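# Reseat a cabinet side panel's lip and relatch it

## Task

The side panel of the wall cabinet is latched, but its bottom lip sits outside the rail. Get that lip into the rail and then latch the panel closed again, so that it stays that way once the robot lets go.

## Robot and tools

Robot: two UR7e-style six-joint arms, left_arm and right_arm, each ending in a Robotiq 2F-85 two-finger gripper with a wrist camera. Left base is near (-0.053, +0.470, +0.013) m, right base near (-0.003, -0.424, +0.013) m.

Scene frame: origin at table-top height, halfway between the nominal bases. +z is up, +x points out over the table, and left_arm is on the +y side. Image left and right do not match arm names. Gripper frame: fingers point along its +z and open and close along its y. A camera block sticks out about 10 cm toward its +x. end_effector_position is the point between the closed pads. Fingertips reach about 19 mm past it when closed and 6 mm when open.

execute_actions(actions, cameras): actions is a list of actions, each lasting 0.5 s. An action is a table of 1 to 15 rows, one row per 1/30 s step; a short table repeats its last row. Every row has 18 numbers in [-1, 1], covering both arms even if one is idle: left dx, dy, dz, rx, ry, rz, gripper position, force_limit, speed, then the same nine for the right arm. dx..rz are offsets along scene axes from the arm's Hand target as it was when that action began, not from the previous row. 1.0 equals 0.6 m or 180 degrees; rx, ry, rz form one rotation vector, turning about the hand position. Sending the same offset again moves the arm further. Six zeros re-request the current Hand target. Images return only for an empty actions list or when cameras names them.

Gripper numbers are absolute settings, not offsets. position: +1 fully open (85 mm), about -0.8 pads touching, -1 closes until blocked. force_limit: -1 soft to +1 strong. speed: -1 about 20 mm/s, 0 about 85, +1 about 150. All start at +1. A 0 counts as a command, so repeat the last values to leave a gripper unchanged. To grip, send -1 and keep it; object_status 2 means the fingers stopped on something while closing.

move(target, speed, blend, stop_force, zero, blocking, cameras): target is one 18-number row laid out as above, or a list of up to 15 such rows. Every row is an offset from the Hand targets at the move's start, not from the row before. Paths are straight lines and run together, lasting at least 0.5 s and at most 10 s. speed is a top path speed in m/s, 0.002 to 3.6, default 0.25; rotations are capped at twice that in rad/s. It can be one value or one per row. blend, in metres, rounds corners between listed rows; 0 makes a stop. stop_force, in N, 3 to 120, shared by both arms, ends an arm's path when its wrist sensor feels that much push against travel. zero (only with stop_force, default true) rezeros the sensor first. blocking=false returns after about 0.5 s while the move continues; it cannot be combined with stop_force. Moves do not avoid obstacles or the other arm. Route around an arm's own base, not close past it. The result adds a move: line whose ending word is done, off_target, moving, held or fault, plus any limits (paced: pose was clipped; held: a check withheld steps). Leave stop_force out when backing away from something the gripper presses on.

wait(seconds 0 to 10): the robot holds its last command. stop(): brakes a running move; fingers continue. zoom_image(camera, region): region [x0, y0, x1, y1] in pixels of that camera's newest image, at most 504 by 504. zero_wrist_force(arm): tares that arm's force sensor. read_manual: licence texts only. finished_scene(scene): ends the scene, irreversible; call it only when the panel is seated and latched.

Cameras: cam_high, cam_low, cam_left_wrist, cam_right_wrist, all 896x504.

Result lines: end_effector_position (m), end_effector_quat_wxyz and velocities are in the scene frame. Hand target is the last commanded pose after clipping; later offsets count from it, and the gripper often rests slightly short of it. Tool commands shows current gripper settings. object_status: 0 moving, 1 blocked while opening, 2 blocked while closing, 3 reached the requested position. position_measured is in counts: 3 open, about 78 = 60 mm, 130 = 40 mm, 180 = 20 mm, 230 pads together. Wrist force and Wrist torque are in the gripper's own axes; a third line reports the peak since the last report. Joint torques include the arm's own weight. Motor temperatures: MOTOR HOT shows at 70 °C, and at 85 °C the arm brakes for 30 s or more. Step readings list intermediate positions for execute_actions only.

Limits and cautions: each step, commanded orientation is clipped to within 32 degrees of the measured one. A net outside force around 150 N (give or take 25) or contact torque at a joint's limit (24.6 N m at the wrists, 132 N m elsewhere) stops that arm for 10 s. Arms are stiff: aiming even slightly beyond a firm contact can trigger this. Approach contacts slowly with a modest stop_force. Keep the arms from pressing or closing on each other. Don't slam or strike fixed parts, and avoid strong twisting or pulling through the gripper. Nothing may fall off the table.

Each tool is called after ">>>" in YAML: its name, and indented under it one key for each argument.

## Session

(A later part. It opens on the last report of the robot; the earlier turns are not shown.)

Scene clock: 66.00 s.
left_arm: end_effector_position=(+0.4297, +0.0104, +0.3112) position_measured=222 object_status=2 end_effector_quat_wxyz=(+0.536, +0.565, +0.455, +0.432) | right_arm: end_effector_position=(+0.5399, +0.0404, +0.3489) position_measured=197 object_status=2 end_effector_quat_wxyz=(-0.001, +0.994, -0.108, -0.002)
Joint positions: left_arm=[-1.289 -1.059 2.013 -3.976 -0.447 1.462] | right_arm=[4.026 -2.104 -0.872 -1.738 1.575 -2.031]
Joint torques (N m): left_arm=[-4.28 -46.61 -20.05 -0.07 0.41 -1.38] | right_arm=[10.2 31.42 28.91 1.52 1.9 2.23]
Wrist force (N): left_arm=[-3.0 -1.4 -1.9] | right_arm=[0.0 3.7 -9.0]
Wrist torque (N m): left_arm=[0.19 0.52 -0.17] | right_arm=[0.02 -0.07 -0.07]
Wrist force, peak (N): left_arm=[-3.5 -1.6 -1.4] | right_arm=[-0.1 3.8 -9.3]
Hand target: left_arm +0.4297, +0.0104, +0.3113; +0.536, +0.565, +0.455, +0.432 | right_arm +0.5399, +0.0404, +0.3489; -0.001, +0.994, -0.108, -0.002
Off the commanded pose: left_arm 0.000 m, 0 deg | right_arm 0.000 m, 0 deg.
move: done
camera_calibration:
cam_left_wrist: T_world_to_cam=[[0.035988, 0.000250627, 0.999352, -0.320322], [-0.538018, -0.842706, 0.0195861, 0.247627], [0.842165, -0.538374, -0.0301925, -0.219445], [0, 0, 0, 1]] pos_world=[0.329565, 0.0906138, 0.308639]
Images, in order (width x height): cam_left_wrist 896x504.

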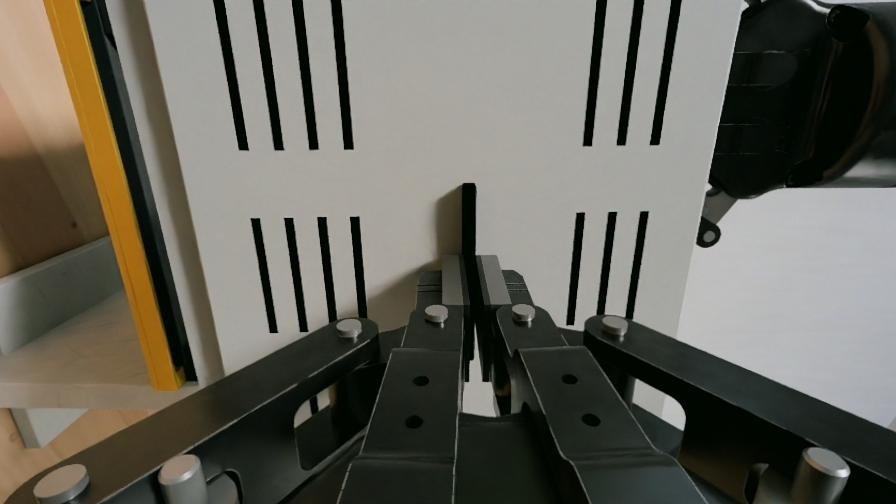

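>>> move:
  target: [0.0513, -0.0138, -0.0973, -0.0213, -0.0977, 0, -1, -0.5, -1, 0, 0, 0, 0, 0, 0, -1, -1, -1]
  speed: 0.1
  stop_force: 25
  cameras: ["cam_left_wrist", "cam_high"]

>>> zoom_image:
  camera: "cam_left_wrist"
  region: [30, 0, 230, 200]

Scene clock: 71.77 s.
left_arm: end_effector_position=(+0.4605, +0.0021, +0.2529) position_measured=222 object_status=2 end_effector_quat_wxyz=(+0.618, +0.474, +0.382, +0.498) | right_arm: end_effector_position=(+0.5399, +0.0404, +0.3489) position_measured=197 object_status=2 end_effector_quat_wxyz=(-0.001, +0.994, -0.108, -0.002)
Joint positions: left_arm=[-1.214 -0.674 1.732 -4.695 -0.577 1.996] | right_arm=[4.026 -2.104 -0.872 -1.738 1.575 -2.031]
Joint torques (N m): left_arm=[7.2 -38.25 -16.1 -1.91 -3.37 1.31] | right_arm=[8.82 31.8 28.17 1.57 1.79 2.18]
Wrist force (N): left_arm=[-2.5 -1.4 -3.0] | right_arm=[0.2 3.5 -8.9]
Wrist torque (N m): left_arm=[0.21 0.52 -0.20] | right_arm=[-0.02 -0.11 -0.08]
Wrist force, peak (N): left_arm=[-2.8 -1.8 -3.3] | right_arm=[0.0 3.8 -9.2]
Hand target: left_arm +0.4605, +0.0021, +0.2529; +0.618, +0.474, +0.382, +0.498 | right_arm +0.5399, +0.0404, +0.3489; -0.001, +0.994, -0.108, -0.002
Off the commanded pose: left_arm 0.000 m, 0 deg | right_arm 0.000 m, 0 deg.
move: done
camera_calibration:
cam_left_wrist: T_world_to_cam=[[-0.267372, 0.0664161, 0.961302, -0.113963], [-0.527376, -0.845031, -0.0882991, 0.280693], [0.806465, -0.530577, 0.260964, -0.308743], [0, 0, 0, 1]] pos_world=[0.366551, 0.0809513, 0.214908]
Images, in order (width x height): cam_high 896x504, cam_left_wrist 896x504.

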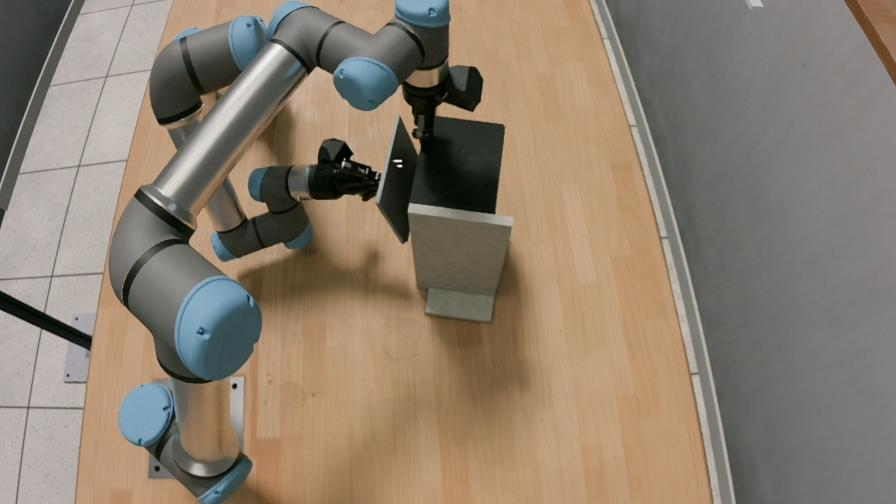

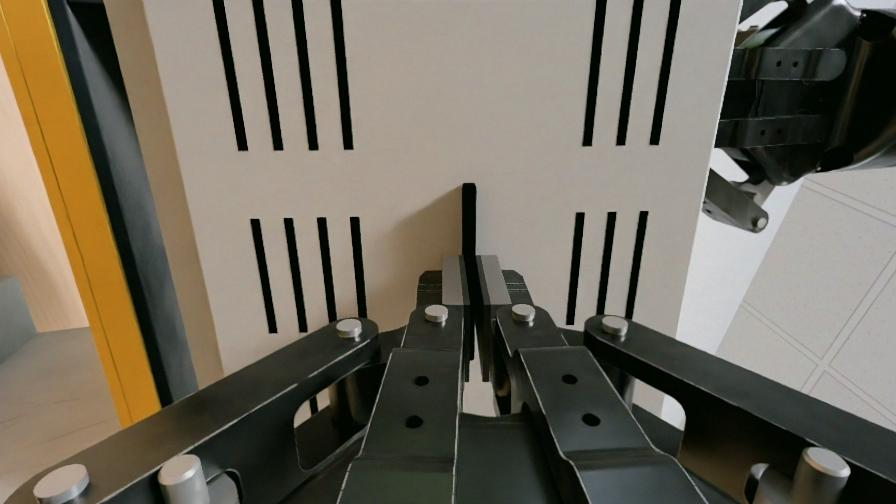

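Scaled by 2.520 from the camera's 896x504 image, which has a finer 1280x720 frame.

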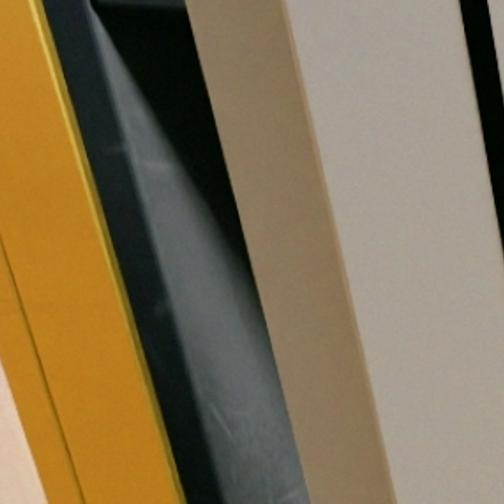

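>>> move:
  target: [0.03, -0.0067, -0.0117, 0, 0, 0, -1, -0.5, -1, 0, 0, 0, 0, 0, 0, -1, -1, -1]
  speed: 0.04
  stop_force: 10
  cameras: ["cam_left_wrist"]

>>> move:
  target: [0, 0, -0.0417, 0, 0, 0, -1, -0.5, -1, 0, 0, 0, 0, 0, 0, -1, -1, -1]
  speed: 0.007
  stop_force: 5
  cameras: ["cam_left_wrist"]

Scene clock: 74.43 s.
left_arm: end_effector_position=(+0.4785, -0.0019, +0.2459) position_measured=222 object_status=2 end_effector_quat_wxyz=(+0.618, +0.474, +0.382, +0.498) | right_arm: end_effector_position=(+0.5399, +0.0404, +0.3489) position_measured=197 object_status=2 end_effector_quat_wxyz=(-0.001, +0.994, -0.108, -0.002)
Joint positions: left_arm=[-1.181 -0.643 1.69 -4.661 -0.606 1.968] | right_arm=[4.026 -2.104 -0.872 -1.738 1.575 -2.031]
Joint torques (N m): left_arm=[7.5 -39.32 -16.51 1.9 -3.32 -1.21] | right_arm=[9.93 31.91 28.33 1.61 1.74 2.13]
Wrist force (N): left_arm=[-2.9 -1.2 -3.4] | right_arm=[-0.1 3.7 -9.0]
Wrist torque (N m): left_arm=[0.18 0.58 -0.12] | right_arm=[0.03 -0.07 -0.07]
Wrist force, peak (N): left_arm=[-3.0 -1.6 -3.4] | right_arm=[0.1 3.9 -9.2]
Hand target: left_arm +0.4785, -0.0019, +0.2459; +0.618, +0.474, +0.382, +0.498 | right_arm +0.5399, +0.0404, +0.3489; -0.001, +0.994, -0.108, -0.002
Off the commanded pose: left_arm 0.000 m, 0 deg | right_arm 0.000 m, 0 deg.
move: done
camera_calibration:
cam_left_wrist: T_world_to_cam=[[-0.267372, 0.0664161, 0.961302, -0.102155], [-0.527376, -0.845031, -0.0882991, 0.286188], [0.806465, -0.530577, 0.260964, -0.323555], [0, 0, 0, 1]] pos_world=[0.384551, 0.0769513, 0.207908]
Images, in order (width x height): cam_left_wrist 896x504.

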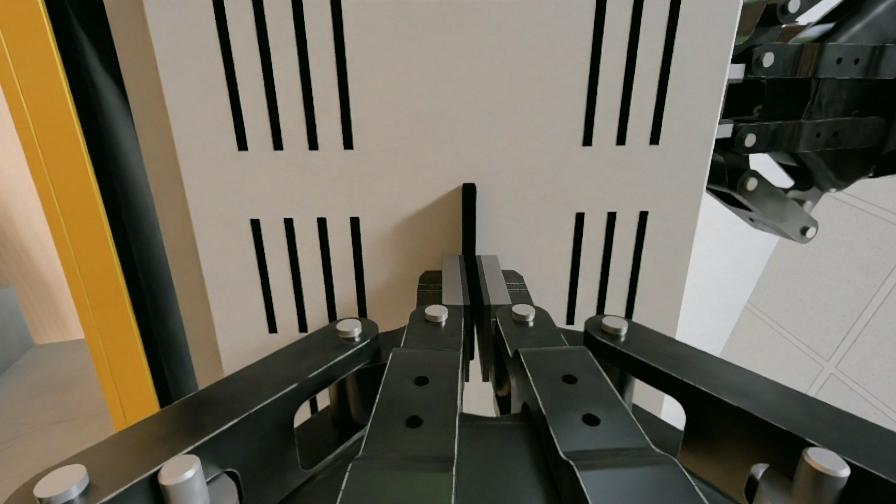

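Scene clock: 78.80 s.
left_arm: end_effector_position=(+0.4785, -0.0020, +0.2228) position_measured=222 object_status=2 end_effector_quat_wxyz=(+0.618, +0.474, +0.382, +0.498) | right_arm: end_effector_position=(+0.5399, +0.0404, +0.3489) position_measured=197 object_status=2 end_effector_quat_wxyz=(-0.001, +0.994, -0.108, -0.002)
Joint positions: left_arm=[-1.181 -0.595 1.676 -4.695 -0.606 1.968] | right_arm=[4.026 -2.104 -0.872 -1.738 1.575 -2.031]
Joint torques (N m): left_arm=[5.55 -56.19 -3.58 1.93 0.5 -0.91] | right_arm=[9.74 31.66 27.77 1.64 1.86 2.23]
Wrist force (N): left_arm=[-2.6 2.5 -3.3] | right_arm=[0.1 3.6 -8.9]
Wrist torque (N m): left_arm=[0.06 0.52 -0.11] | right_arm=[0.01 -0.11 -0.08]
Wrist force, peak (N): left_arm=[-2.7 9.9 -4.1] | right_arm=[0.2 3.8 -9.3]
Hand target: left_arm +0.4785, -0.0019, +0.2228; +0.618, +0.474, +0.382, +0.498 (not the last commanded pose) | right_arm +0.5399, +0.0404, +0.3489; -0.001, +0.994, -0.108, -0.002
Off the commanded pose: left_arm 0.002 m, 0 deg | right_arm 0.000 m, 0 deg.
move: contact (left_arm)
camera_calibration:
cam_left_wrist: T_world_to_cam=[[-0.267364, 0.066418, 0.961304, -0.0799529], [-0.527446, -0.844986, -0.0883153, 0.284174], [0.806422, -0.530648, 0.260951, -0.317502], [0, 0, 0, 1]] pos_world=[0.384551, 0.0769514, 0.184808]
Images, in order (width x height): cam_left_wrist 896x504.

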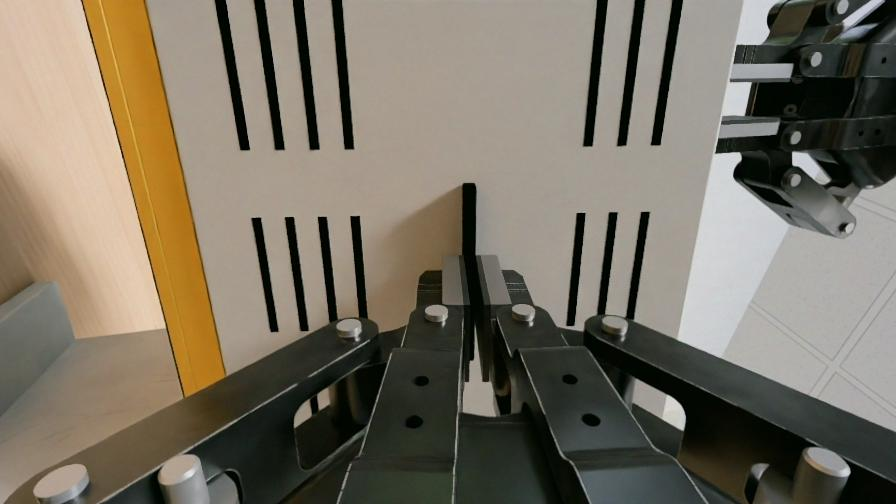

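>>> move:
  target:
    - [0, 0, 0.0035, 0, 0, 0, -1, -0.5, -1, 0, 0, 0, 0, 0, 0, -1, -1, -1]
    - [0.0124, -0.0015, 0.0103, 0.0059, 0.0271, 0, -1, -0.5, -1, 0, 0, 0, 0, 0, 0, -1, -1, -1]
    - [0.0252, -0.0039, 0.0158, 0.0118, 0.0543, 0, -1, -0.5, -1, 0, 0, 0, 0, 0, 0, -1, -1, -1]
    - [0.0384, -0.0066, 0.0203, 0.01775, 0.0814, 0, -1, -0.5, -1, 0, 0, 0, 0, 0, 0, -1, -1, -1]
  speed: 0.05
  stop_force: 12
  cameras: ["cam_left_wrist", "cam_right_wrist"]

Scene clock: 83.30 s.
left_arm: end_effector_position=(+0.5016, -0.0059, +0.2350) position_measured=222 object_status=2 end_effector_quat_wxyz=(+0.551, +0.550, +0.444, +0.444) | right_arm: end_effector_position=(+0.5399, +0.0404, +0.3489) position_measured=197 object_status=2 end_effector_quat_wxyz=(-0.001, +0.994, -0.108, -0.002)
Joint positions: left_arm=[-1.155 -0.778 1.817 -4.182 -0.579 1.571] | right_arm=[4.026 -2.104 -0.872 -1.738 1.575 -2.031]
Joint torques (N m): left_arm=[7.1 -54.82 -5.92 0.27 -2.07 -1.15] | right_arm=[8.89 32.1 27.38 1.74 1.82 2.14]
Wrist force (N): left_arm=[-2.7 -1.5 -2.6] | right_arm=[-0.1 3.7 -9.1]
Wrist torque (N m): left_arm=[0.16 0.50 -0.15] | right_arm=[0.02 -0.06 -0.07]
Wrist force, peak (N): left_arm=[-3.1 2.4 -3.4] | right_arm=[0.1 3.8 -9.2]
Hand target: left_arm +0.5016, -0.0059, +0.2350; +0.551, +0.550, +0.444, +0.444 | right_arm +0.5399, +0.0404, +0.3489; -0.001, +0.994, -0.108, -0.002
Off the commanded pose: left_arm 0.000 m, 0 deg | right_arm 0.000 m, 0 deg.
move: done
camera_calibration:
cam_left_wrist: T_world_to_cam=[[-0.0152107, 0.0115235, 0.999818, -0.221117], [-0.538545, -0.842596, 0.0015183, 0.278549], [0.84246, -0.538423, 0.0190224, -0.30264], [0, 0, 0, 1]] pos_world=[0.401609, 0.0743039, 0.226411]
cam_right_wrist: T_world_to_cam=[[-0.221452, -0.975084, -0.0130195, 0.166261], [-0.916418, 0.203527, 0.344607, 0.382339], [-0.333371, 0.0882453, -0.938657, 0.632222], [0, 0, 0, 1]] pos_world=[0.597966, 0.0285115, 0.463848]
Images, in order (width x height): cam_left_wrist 896x504, cam_right_wrist 896x504.

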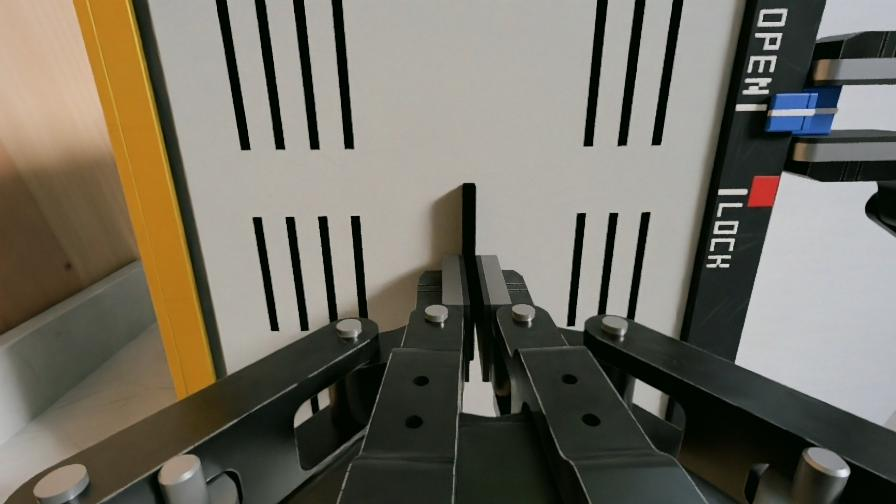

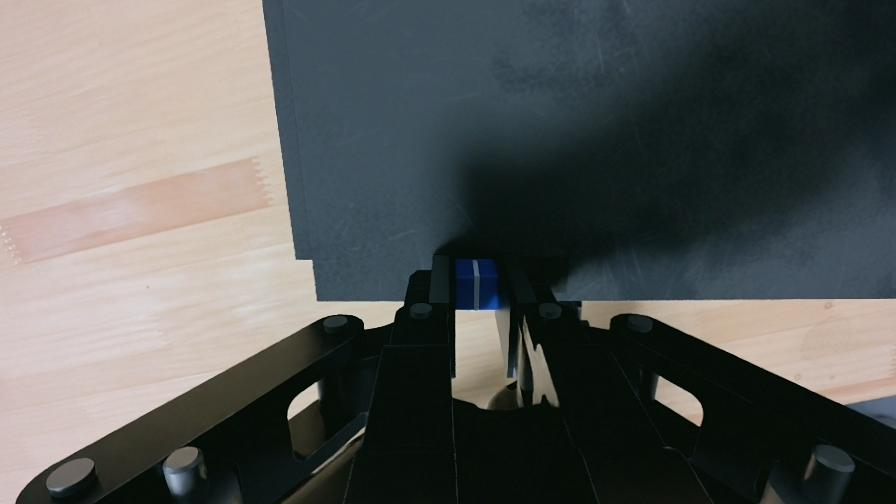

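>>> zoom_image:
  camera: "cam_left_wrist"
  region: [640, 0, 860, 300]

>>> zoom_image:
  camera: "cam_left_wrist"
  region: [70, 0, 260, 200]

Scaled by 1.680 from the camera's 896x504 image, which has a finer 1280x720 frame.

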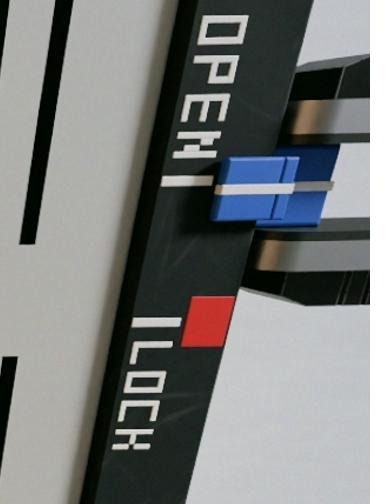

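Scaled by 2.520 from the camera's 896x504 image, which has a finer 1280x720 frame.

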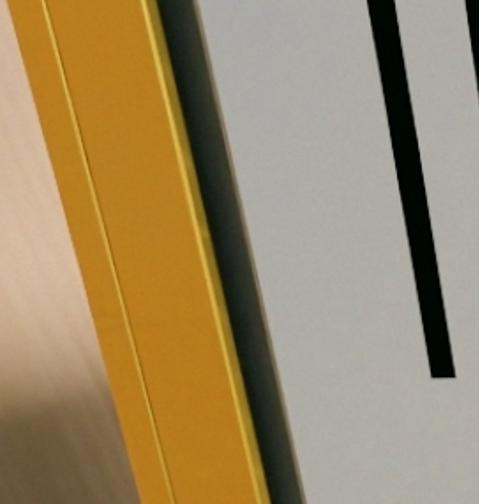

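>>> move:
  target: [0.013, -0.0028, 0, 0, 0, 0, -1, -0.5, -1, 0, 0, 0, 0, 0, 0, -1, -1, -1]
  speed: 0.006
  stop_force: 6

>>> move:
  target: [0, 0, -0.0117, 0, 0, 0, -1, -0.5, -1, 0, 0, 0, 0, 0, 0, -1, -1, -1]
  speed: 0.006
  stop_force: 6
  cameras: ["cam_left_wrist", "cam_right_wrist"]

Scene clock: 85.00 s.
left_arm: end_effector_position=(+0.5021, -0.0060, +0.2351) position_measured=222 object_status=2 end_effector_quat_wxyz=(+0.551, +0.550, +0.444, +0.444) | right_arm: end_effector_position=(+0.5399, +0.0404, +0.3489) position_measured=197 object_status=2 end_effector_quat_wxyz=(-0.001, +0.994, -0.108, -0.002)
Joint positions: left_arm=[-1.154 -0.777 1.816 -4.182 -0.579 1.571] | right_arm=[4.026 -2.104 -0.872 -1.738 1.575 -2.031]
Joint torques (N m): left_arm=[-6.19 -56.12 -6.87 -3.06 1.46 -1.16] | right_arm=[8.86 31.55 27.43 1.79 1.83 2.14]
Wrist force (N): left_arm=[-0.8 -2.2 -9.6] | right_arm=[0.0 3.6 -9.0]
Wrist torque (N m): left_arm=[0.10 0.46 -0.15] | right_arm=[0.00 -0.07 -0.08]
Wrist force, peak (N): left_arm=[2.0 -2.0 -25.9] | right_arm=[0.0 3.7 -9.3]
Hand target: left_arm +0.5021, -0.0060, +0.2351; +0.551, +0.550, +0.444, +0.444 (not the last commanded pose) | right_arm +0.5399, +0.0404, +0.3489; -0.001, +0.994, -0.108, -0.002
Off the commanded pose: left_arm 0.007 m, 0 deg | right_arm 0.000 m, 0 deg.
move: contact (left_arm)

Scene clock: 86.53 s.
left_arm: end_effector_position=(+0.5020, -0.0060, +0.2322) position_measured=222 object_status=2 end_effector_quat_wxyz=(+0.551, +0.550, +0.444, +0.444) | right_arm: end_effector_position=(+0.5399, +0.0404, +0.3489) position_measured=197 object_status=2 end_effector_quat_wxyz=(-0.001, +0.994, -0.108, -0.002)
Joint positions: left_arm=[-1.154 -0.771 1.816 -4.187 -0.579 1.571] | right_arm=[4.026 -2.104 -0.872 -1.738 1.575 -2.031]
Joint torques (N m): left_arm=[-5.24 -53.16 -5.21 0.8 1.4 -0.91] | right_arm=[9.04 31.75 27.77 1.77 1.87 2.17]
Wrist force (N): left_arm=[-2.8 2.5 -7.4] | right_arm=[0.1 3.5 -8.9]
Wrist torque (N m): left_arm=[0.06 0.48 -0.14] | right_arm=[0.00 -0.10 -0.07]
Wrist force, peak (N): left_arm=[-4.3 8.7 -5.0] | right_arm=[-0.2 3.8 -9.3]
Hand target: left_arm +0.5020, -0.0060, +0.2322; +0.551, +0.550, +0.444, +0.444 (not the last commanded pose) | right_arm +0.5399, +0.0404, +0.3489; -0.001, +0.994, -0.108, -0.002
Off the commanded pose: left_arm 0.004 m, 0 deg | right_arm 0.000 m, 0 deg.
move: contact (left_arm)
camera_calibration:
cam_left_wrist: T_world_to_cam=[[-0.015241, 0.0116616, 0.999816, -0.218307], [-0.538545, -0.842595, 0.00161832, 0.278716], [0.842459, -0.538421, 0.0191223, -0.303084], [0, 0, 0, 1]] pos_world=[0.402109, 0.0742038, 0.223611]
cam_right_wrist: T_world_to_cam=[[-0.221452, -0.975084, -0.0130195, 0.166261], [-0.916418, 0.203527, 0.344607, 0.382339], [-0.333371, 0.0882453, -0.938657, 0.632222], [0, 0, 0, 1]] pos_world=[0.597966, 0.0285115, 0.463848]
Images, in order (width x height): cam_left_wrist 896x504, cam_right_wrist 896x504.

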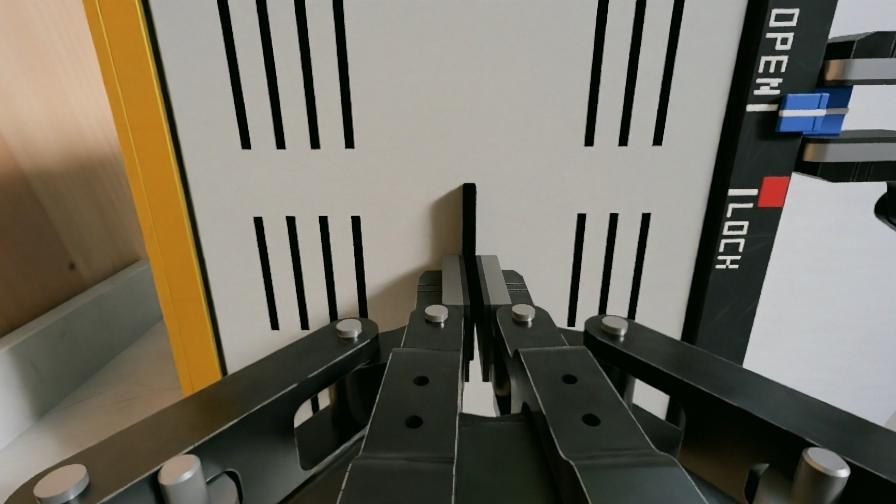

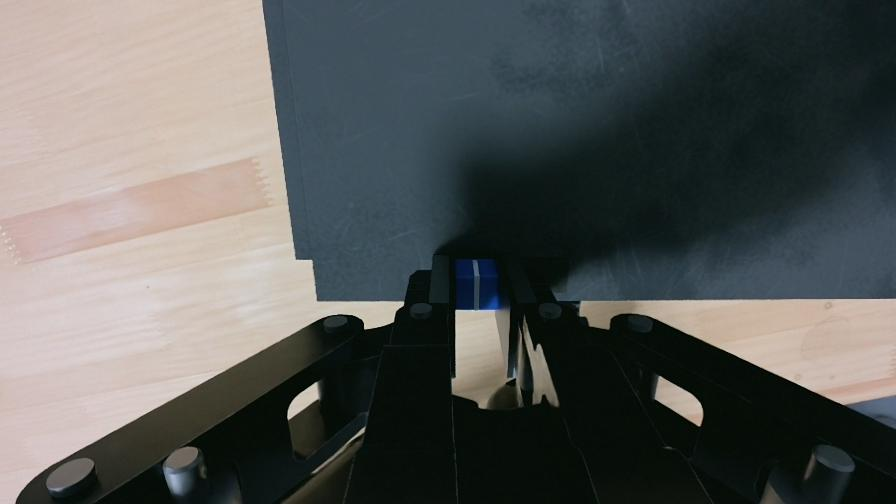

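>>> move:
  target: [0, 0, 0, 0, 0, 0, -1, -0.5, -1, -0.0083, -0.0374, 0, 0, 0, 0, -1, -1, -1]
  speed: 0.03
  stop_force: 20
  cameras: ["cam_left_wrist", "cam_right_wrist"]

>>> zoom_image:
  camera: "cam_left_wrist"
  region: [640, 0, 860, 300]

Scene clock: 88.53 s.
left_arm: end_effector_position=(+0.5020, -0.0060, +0.2322) position_measured=222 object_status=2 end_effector_quat_wxyz=(+0.551, +0.550, +0.444, +0.444) | right_arm: end_effector_position=(+0.5349, +0.0179, +0.3489) position_measured=197 object_status=2 end_effector_quat_wxyz=(-0.001, +0.994, -0.108, -0.002)
Joint positions: left_arm=[-1.154 -0.771 1.816 -4.187 -0.579 1.571] | right_arm=[4.011 -2.049 -0.955 -1.709 1.575 -2.046]
Joint torques (N m): left_arm=[-4.61 -54.39 -5.22 -1.88 1.32 -1.19] | right_arm=[-10.87 53.28 14.3 2.11 -1.69 -1.85]
Wrist force (N): left_arm=[-2.8 2.4 -7.2] | right_arm=[3.7 -5.2 -5.5]
Wrist torque (N m): left_arm=[0.07 0.46 -0.14] | right_arm=[0.11 -0.18 0.10]
Wrist force, peak (N): left_arm=[-3.1 2.7 -7.5] | right_arm=[4.7 -3.2 -11.3]
Hand target: left_arm +0.5020, -0.0060, +0.2322; +0.551, +0.550, +0.444, +0.444 | right_arm +0.5349, +0.0179, +0.3489; -0.001, +0.994, -0.108, -0.002
Off the commanded pose: left_arm 0.000 m, 0 deg | right_arm 0.000 m, 0 deg.
move: done
camera_calibration:
cam_left_wrist: T_world_to_cam=[[-0.015241, 0.0116616, 0.999816, -0.218307], [-0.538545, -0.842595, 0.00161832, 0.278716], [0.842459, -0.538421, 0.0191223, -0.303084], [0, 0, 0, 1]] pos_world=[0.402109, 0.0742038, 0.223611]
cam_right_wrist: T_world_to_cam=[[-0.221452, -0.975084, -0.0130195, 0.143214], [-0.916418, 0.203527, 0.344607, 0.382336], [-0.333371, 0.0882453, -0.938657, 0.632541], [0, 0, 0, 1]] pos_world=[0.592966, 0.00601146, 0.463848]
Images, in order (width x height): cam_left_wrist 896x504, cam_right_wrist 896x504.

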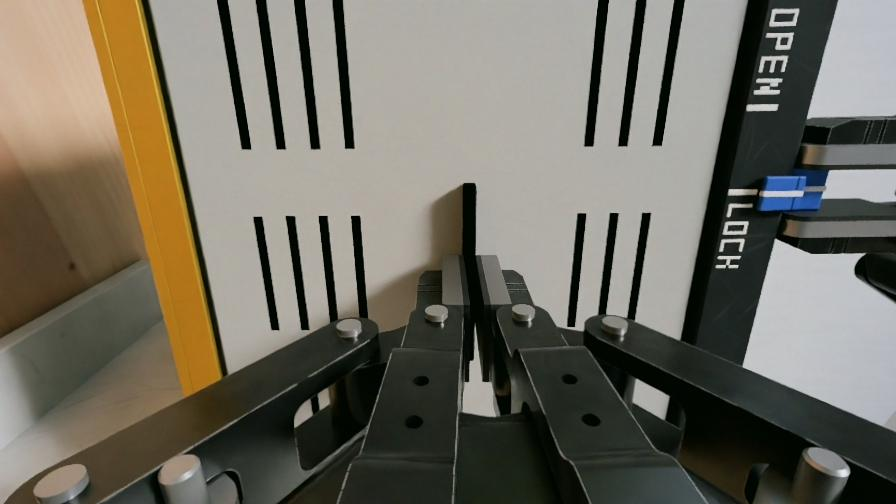

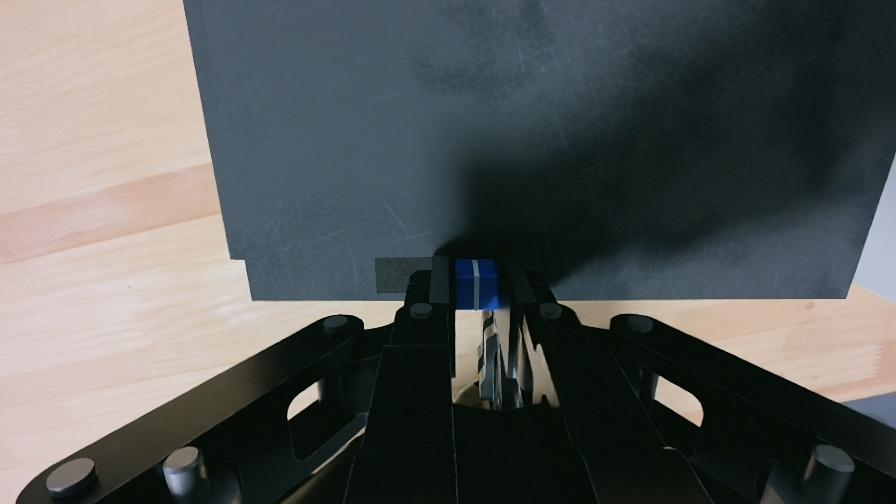

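Scaled by 1.680 from the camera's 896x504 image, which has a finer 1280x720 frame.

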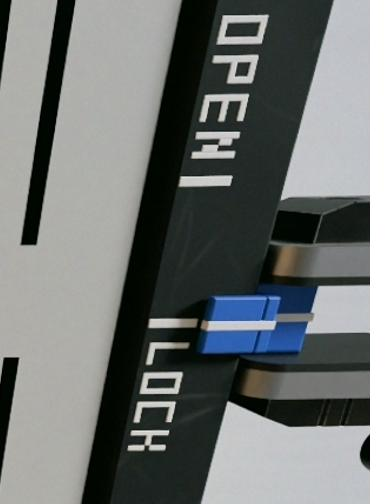

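>>> move:
  target: [-0.0081, 0.0018, 0, 0, 0, 0, -1, -0.5, -1, 0, 0, 0, 0, 0, 0, -1, -1, -1]
  speed: 0.006
  stop_force: 8
  cameras: ["cam_left_wrist"]

Scene clock: 90.40 s.
left_arm: end_effector_position=(+0.4996, -0.0054, +0.2322) position_measured=222 object_status=2 end_effector_quat_wxyz=(+0.551, +0.550, +0.444, +0.444) | right_arm: end_effector_position=(+0.5349, +0.0179, +0.3489) position_measured=197 object_status=2 end_effector_quat_wxyz=(-0.001, +0.994, -0.108, -0.002)
Joint positions: left_arm=[-1.158 -0.774 1.821 -4.191 -0.575 1.571] | right_arm=[4.011 -2.049 -0.955 -1.709 1.575 -2.046]
Joint torques (N m): left_arm=[7 -34.12 -16.4 0.8 -1.92 -0.78] | right_arm=[-10.34 52.88 15.69 1.47 -1.89 -1.79]
Wrist force (N): left_arm=[-3.0 3.0 -2.5] | right_arm=[4.0 -5.2 -5.4]
Wrist torque (N m): left_arm=[0.04 0.51 -0.14] | right_arm=[0.09 -0.18 0.08]
Wrist force, peak (N): left_arm=[-3.2 2.4 -7.5] | right_arm=[4.0 -5.2 -5.8]
Hand target: left_arm +0.4996, -0.0054, +0.2322; +0.551, +0.550, +0.444, +0.444 (not the last commanded pose) | right_arm +0.5349, +0.0179, +0.3489; -0.001, +0.994, -0.108, -0.002
Off the commanded pose: left_arm 0.003 m, 0 deg | right_arm 0.000 m, 0 deg.
move: contact (left_arm)
camera_calibration:
cam_left_wrist: T_world_to_cam=[[-0.015242, 0.0116611, 0.999816, -0.21835], [-0.538474, -0.84264, 0.00161901, 0.277904], [0.842504, -0.53835, 0.0191227, -0.300762], [0, 0, 0, 1]] pos_world=[0.39971, 0.0748037, 0.223611]
Images, in order (width x height): cam_left_wrist 896x504.

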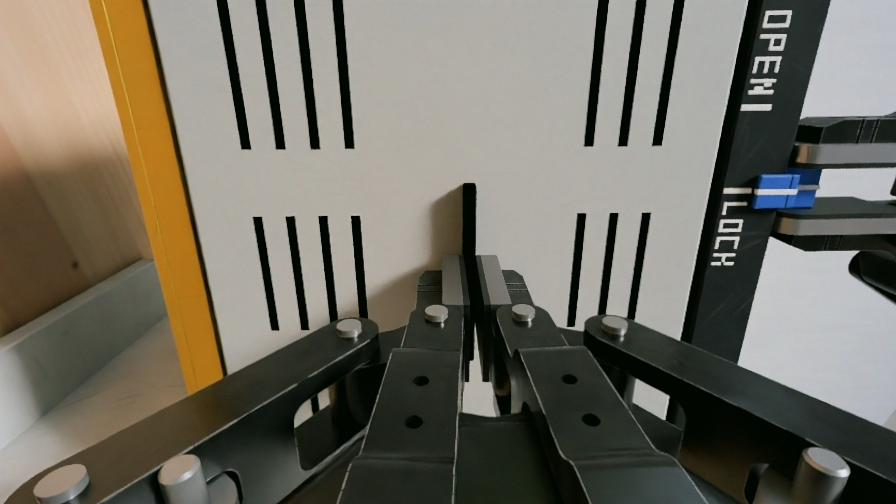

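>>> move:
  target: [0.0037, -0.0008, 0, 0, 0, 0, -1, -0.5, -1, 0, 0, 0, 0, 0, 0, -1, -1, -1]
  speed: 0.006
  stop_force: 6

>>> move:
  target: [0, 0, 0, 0, 0, 0, -0.3, -0.5, -0.5, 0, 0, 0, 0, 0, 0, -1, -1, -1]
  speed: 0.02
  cameras: ["cam_left_wrist"]

Scene clock: 91.93 s.
left_arm: end_effector_position=(+0.5019, -0.0059, +0.2322) position_measured=222 object_status=2 end_effector_quat_wxyz=(+0.551, +0.550, +0.444, +0.444) | right_arm: end_effector_position=(+0.5349, +0.0179, +0.3489) position_measured=197 object_status=2 end_effector_quat_wxyz=(-0.001, +0.994, -0.108, -0.002)
Joint positions: left_arm=[-1.155 -0.771 1.816 -4.187 -0.579 1.571] | right_arm=[4.011 -2.049 -0.955 -1.709 1.575 -2.046]
Joint torques (N m): left_arm=[8.07 -34.3 -17.3 1.1 -2.12 -1.34] | right_arm=[-9.22 52.01 16.67 1.03 -1.89 -1.9]
Wrist force (N): left_arm=[-2.3 3.7 -7.1] | right_arm=[3.9 -5.4 -5.7]
Wrist torque (N m): left_arm=[0.06 0.47 -0.13] | right_arm=[0.07 -0.16 0.09]
Wrist force, peak (N): left_arm=[-2.2 5.6 -8.4] | right_arm=[4.1 -5.3 -5.7]
Hand target: left_arm +0.5019, -0.0059, +0.2322; +0.551, +0.550, +0.444, +0.444 | right_arm +0.5349, +0.0179, +0.3489; -0.001, +0.994, -0.108, -0.002
Off the commanded pose: left_arm 0.000 m, 0 deg | right_arm 0.000 m, 0 deg.
move: done

Scene clock: 92.63 s.
left_arm: end_effector_position=(+0.5019, -0.0059, +0.2322) position_measured=167 object_status=0 end_effector_quat_wxyz=(+0.551, +0.550, +0.444, +0.444) | right_arm: end_effector_position=(+0.5349, +0.0179, +0.3489) position_measured=197 object_status=2 end_effector_quat_wxyz=(-0.001, +0.994, -0.108, -0.002)
Joint positions: left_arm=[-1.155 -0.771 1.816 -4.187 -0.579 1.571] | right_arm=[4.011 -2.049 -0.955 -1.709 1.575 -2.046]
Joint torques (N m): left_arm=[3.91 -37.15 -16.5 -0.89 -1.6 -1.06] | right_arm=[-9.55 52.22 17.46 0.81 -1.77 -1.8]
Wrist force (N): left_arm=[-2.6 2.7 -2.5] | right_arm=[4.0 -5.5 -5.4]
Wrist torque (N m): left_arm=[0.12 0.51 -0.14] | right_arm=[0.05 -0.18 0.09]
Wrist force, peak (N): left_arm=[-2.3 3.2 -7.3] | right_arm=[4.0 -5.4 -5.6]
Hand target: left_arm +0.5019, -0.0059, +0.2322; +0.551, +0.550, +0.444, +0.444 | right_arm +0.5349, +0.0179, +0.3489; -0.001, +0.994, -0.108, -0.002
Off the commanded pose: left_arm 0.000 m, 0 deg | right_arm 0.000 m, 0 deg.
move: done
camera_calibration:
cam_left_wrist: T_world_to_cam=[[-0.015242, 0.0116611, 0.999816, -0.218311], [-0.538474, -0.84264, 0.00161901, 0.278667], [0.842504, -0.53835, 0.0191227, -0.302885], [0, 0, 0, 1]] pos_world=[0.40191, 0.0743037, 0.223611]
Images, in order (width x height): cam_left_wrist 896x504.

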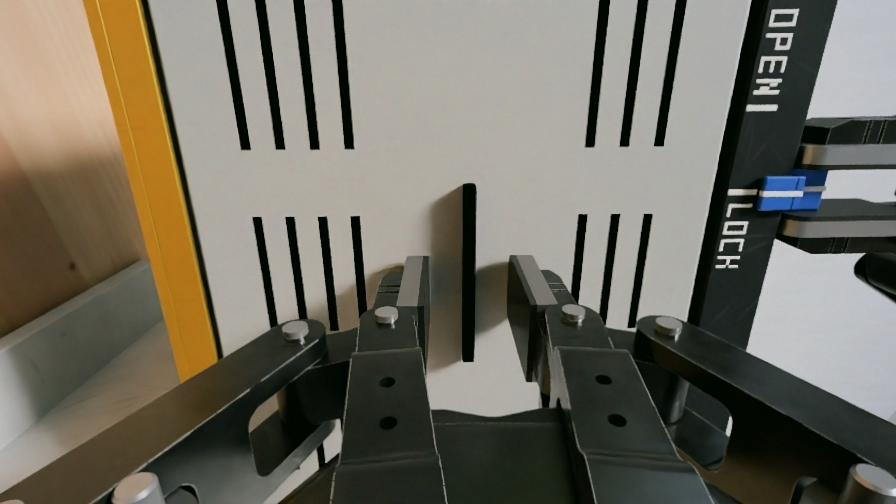

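>>> move:
  target:
    - [0, 0, 0, 0, 0, 0, -0.3, -0.5, -0.5, 0, 0, 0, 0, 0, 0, -0.165, -1, -0.5]
    - [-0.1628, 0.0355, 0, 0, 0, 0, -0.3, -0.5, -0.5, 0, 0, 0.1, 0, 0, 0, -0.165, -1, -0.5]
  speed: 0.12
  cameras: ["cam_left_wrist", "cam_right_wrist", "cam_high"]

>>> zoom_image:
  camera: "cam_left_wrist"
  region: [180, 0, 680, 340]

Scene clock: 95.00 s.
left_arm: end_effector_position=(+0.4043, +0.0154, +0.2322) position_measured=167 object_status=3 end_effector_quat_wxyz=(+0.551, +0.550, +0.444, +0.444) | right_arm: end_effector_position=(+0.5349, +0.0179, +0.4089) position_measured=150 object_status=3 end_effector_quat_wxyz=(-0.001, +0.994, -0.108, -0.002)
Joint positions: left_arm=[-1.345 -0.852 2.031 -4.323 -0.389 1.572] | right_arm=[4.011 -2.092 -0.733 -1.889 1.575 -2.046]
Joint torques (N m): left_arm=[-8.68 -48.05 -2.37 -3 1.88 1.26] | right_arm=[5.18 37.02 31.48 1.5 1.4 0.64]
Wrist force (N): left_arm=[-2.9 2.7 -1.6] | right_arm=[0.9 0.4 0.4]
Wrist torque (N m): left_arm=[0.16 0.55 -0.15] | right_arm=[0.10 -0.11 0.09]
Wrist force, peak (N): left_arm=[-3.2 2.6 -3.0] | right_arm=[4.0 -5.3 -5.6]
Hand target: left_arm +0.4042, +0.0154, +0.2322; +0.551, +0.550, +0.444, +0.444 | right_arm +0.5349, +0.0179, +0.4089; -0.001, +0.994, -0.108, -0.002
Off the commanded pose: left_arm 0.000 m, 0 deg | right_arm 0.000 m, 0 deg.
move: done
camera_calibration:
cam_left_wrist: T_world_to_cam=[[-0.015242, 0.0116611, 0.999816, -0.220047], [-0.538474, -0.84264, 0.00161901, 0.24406], [0.842504, -0.53835, 0.0191227, -0.20919], [0, 0, 0, 1]] pos_world=[0.30431, 0.0956037, 0.223611]
cam_right_wrist: T_world_to_cam=[[-0.221459, -0.975082, -0.0130403, 0.14401], [-0.916449, 0.203535, 0.344521, 0.361723], [-0.333282, 0.088248, -0.938688, 0.688824], [0, 0, 0, 1]] pos_world=[0.592966, 0.00601148, 0.523848]
Images, in order (width x height): cam_high 896x504, cam_left_wrist 896x504, cam_right_wrist 896x504.

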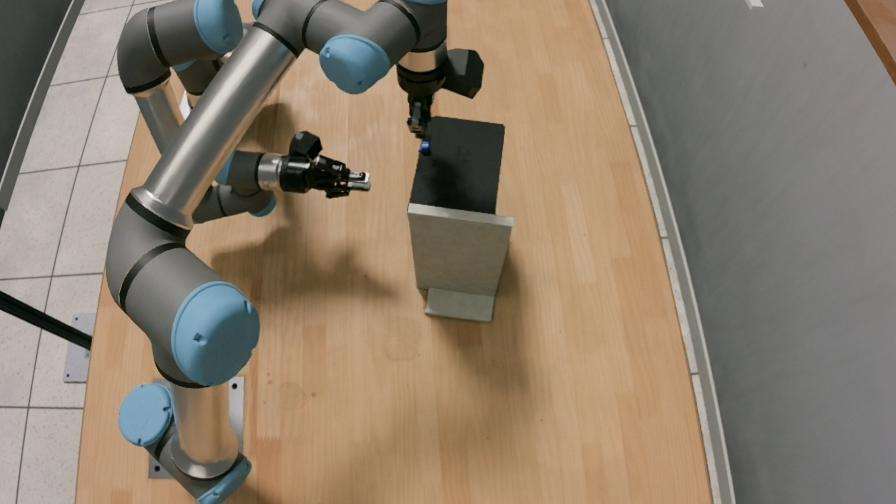

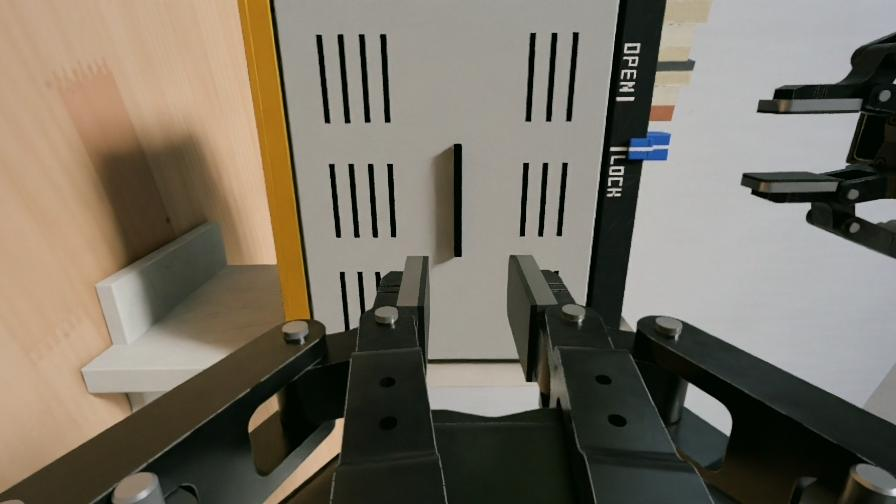

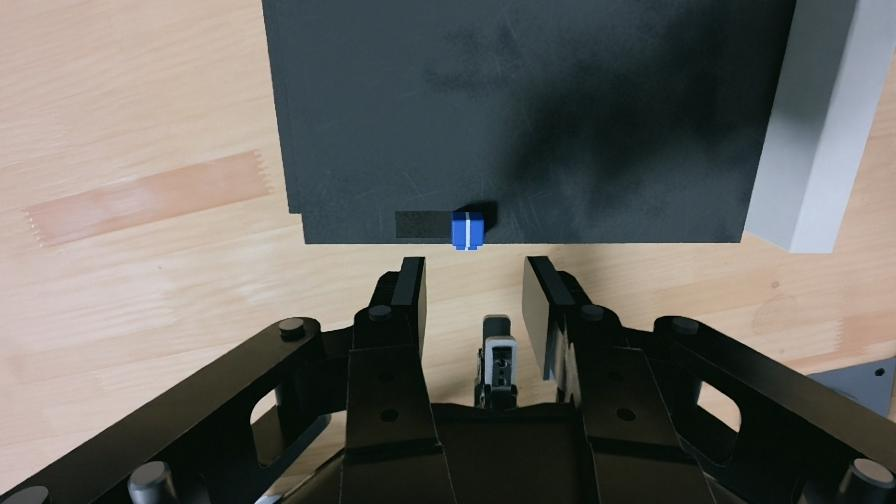

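Scaled by 1.008 from the camera's 896x504 image, which has a finer 1280x720 frame.

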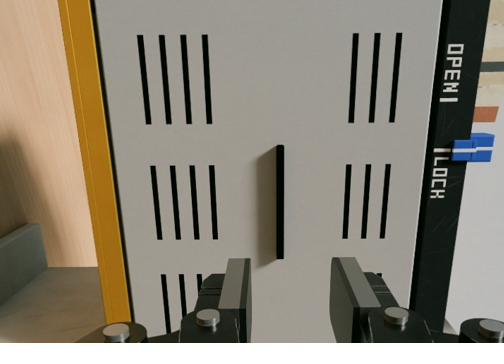

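>>> finished_scene:
  scene: 1

The scene is finished: the task was done.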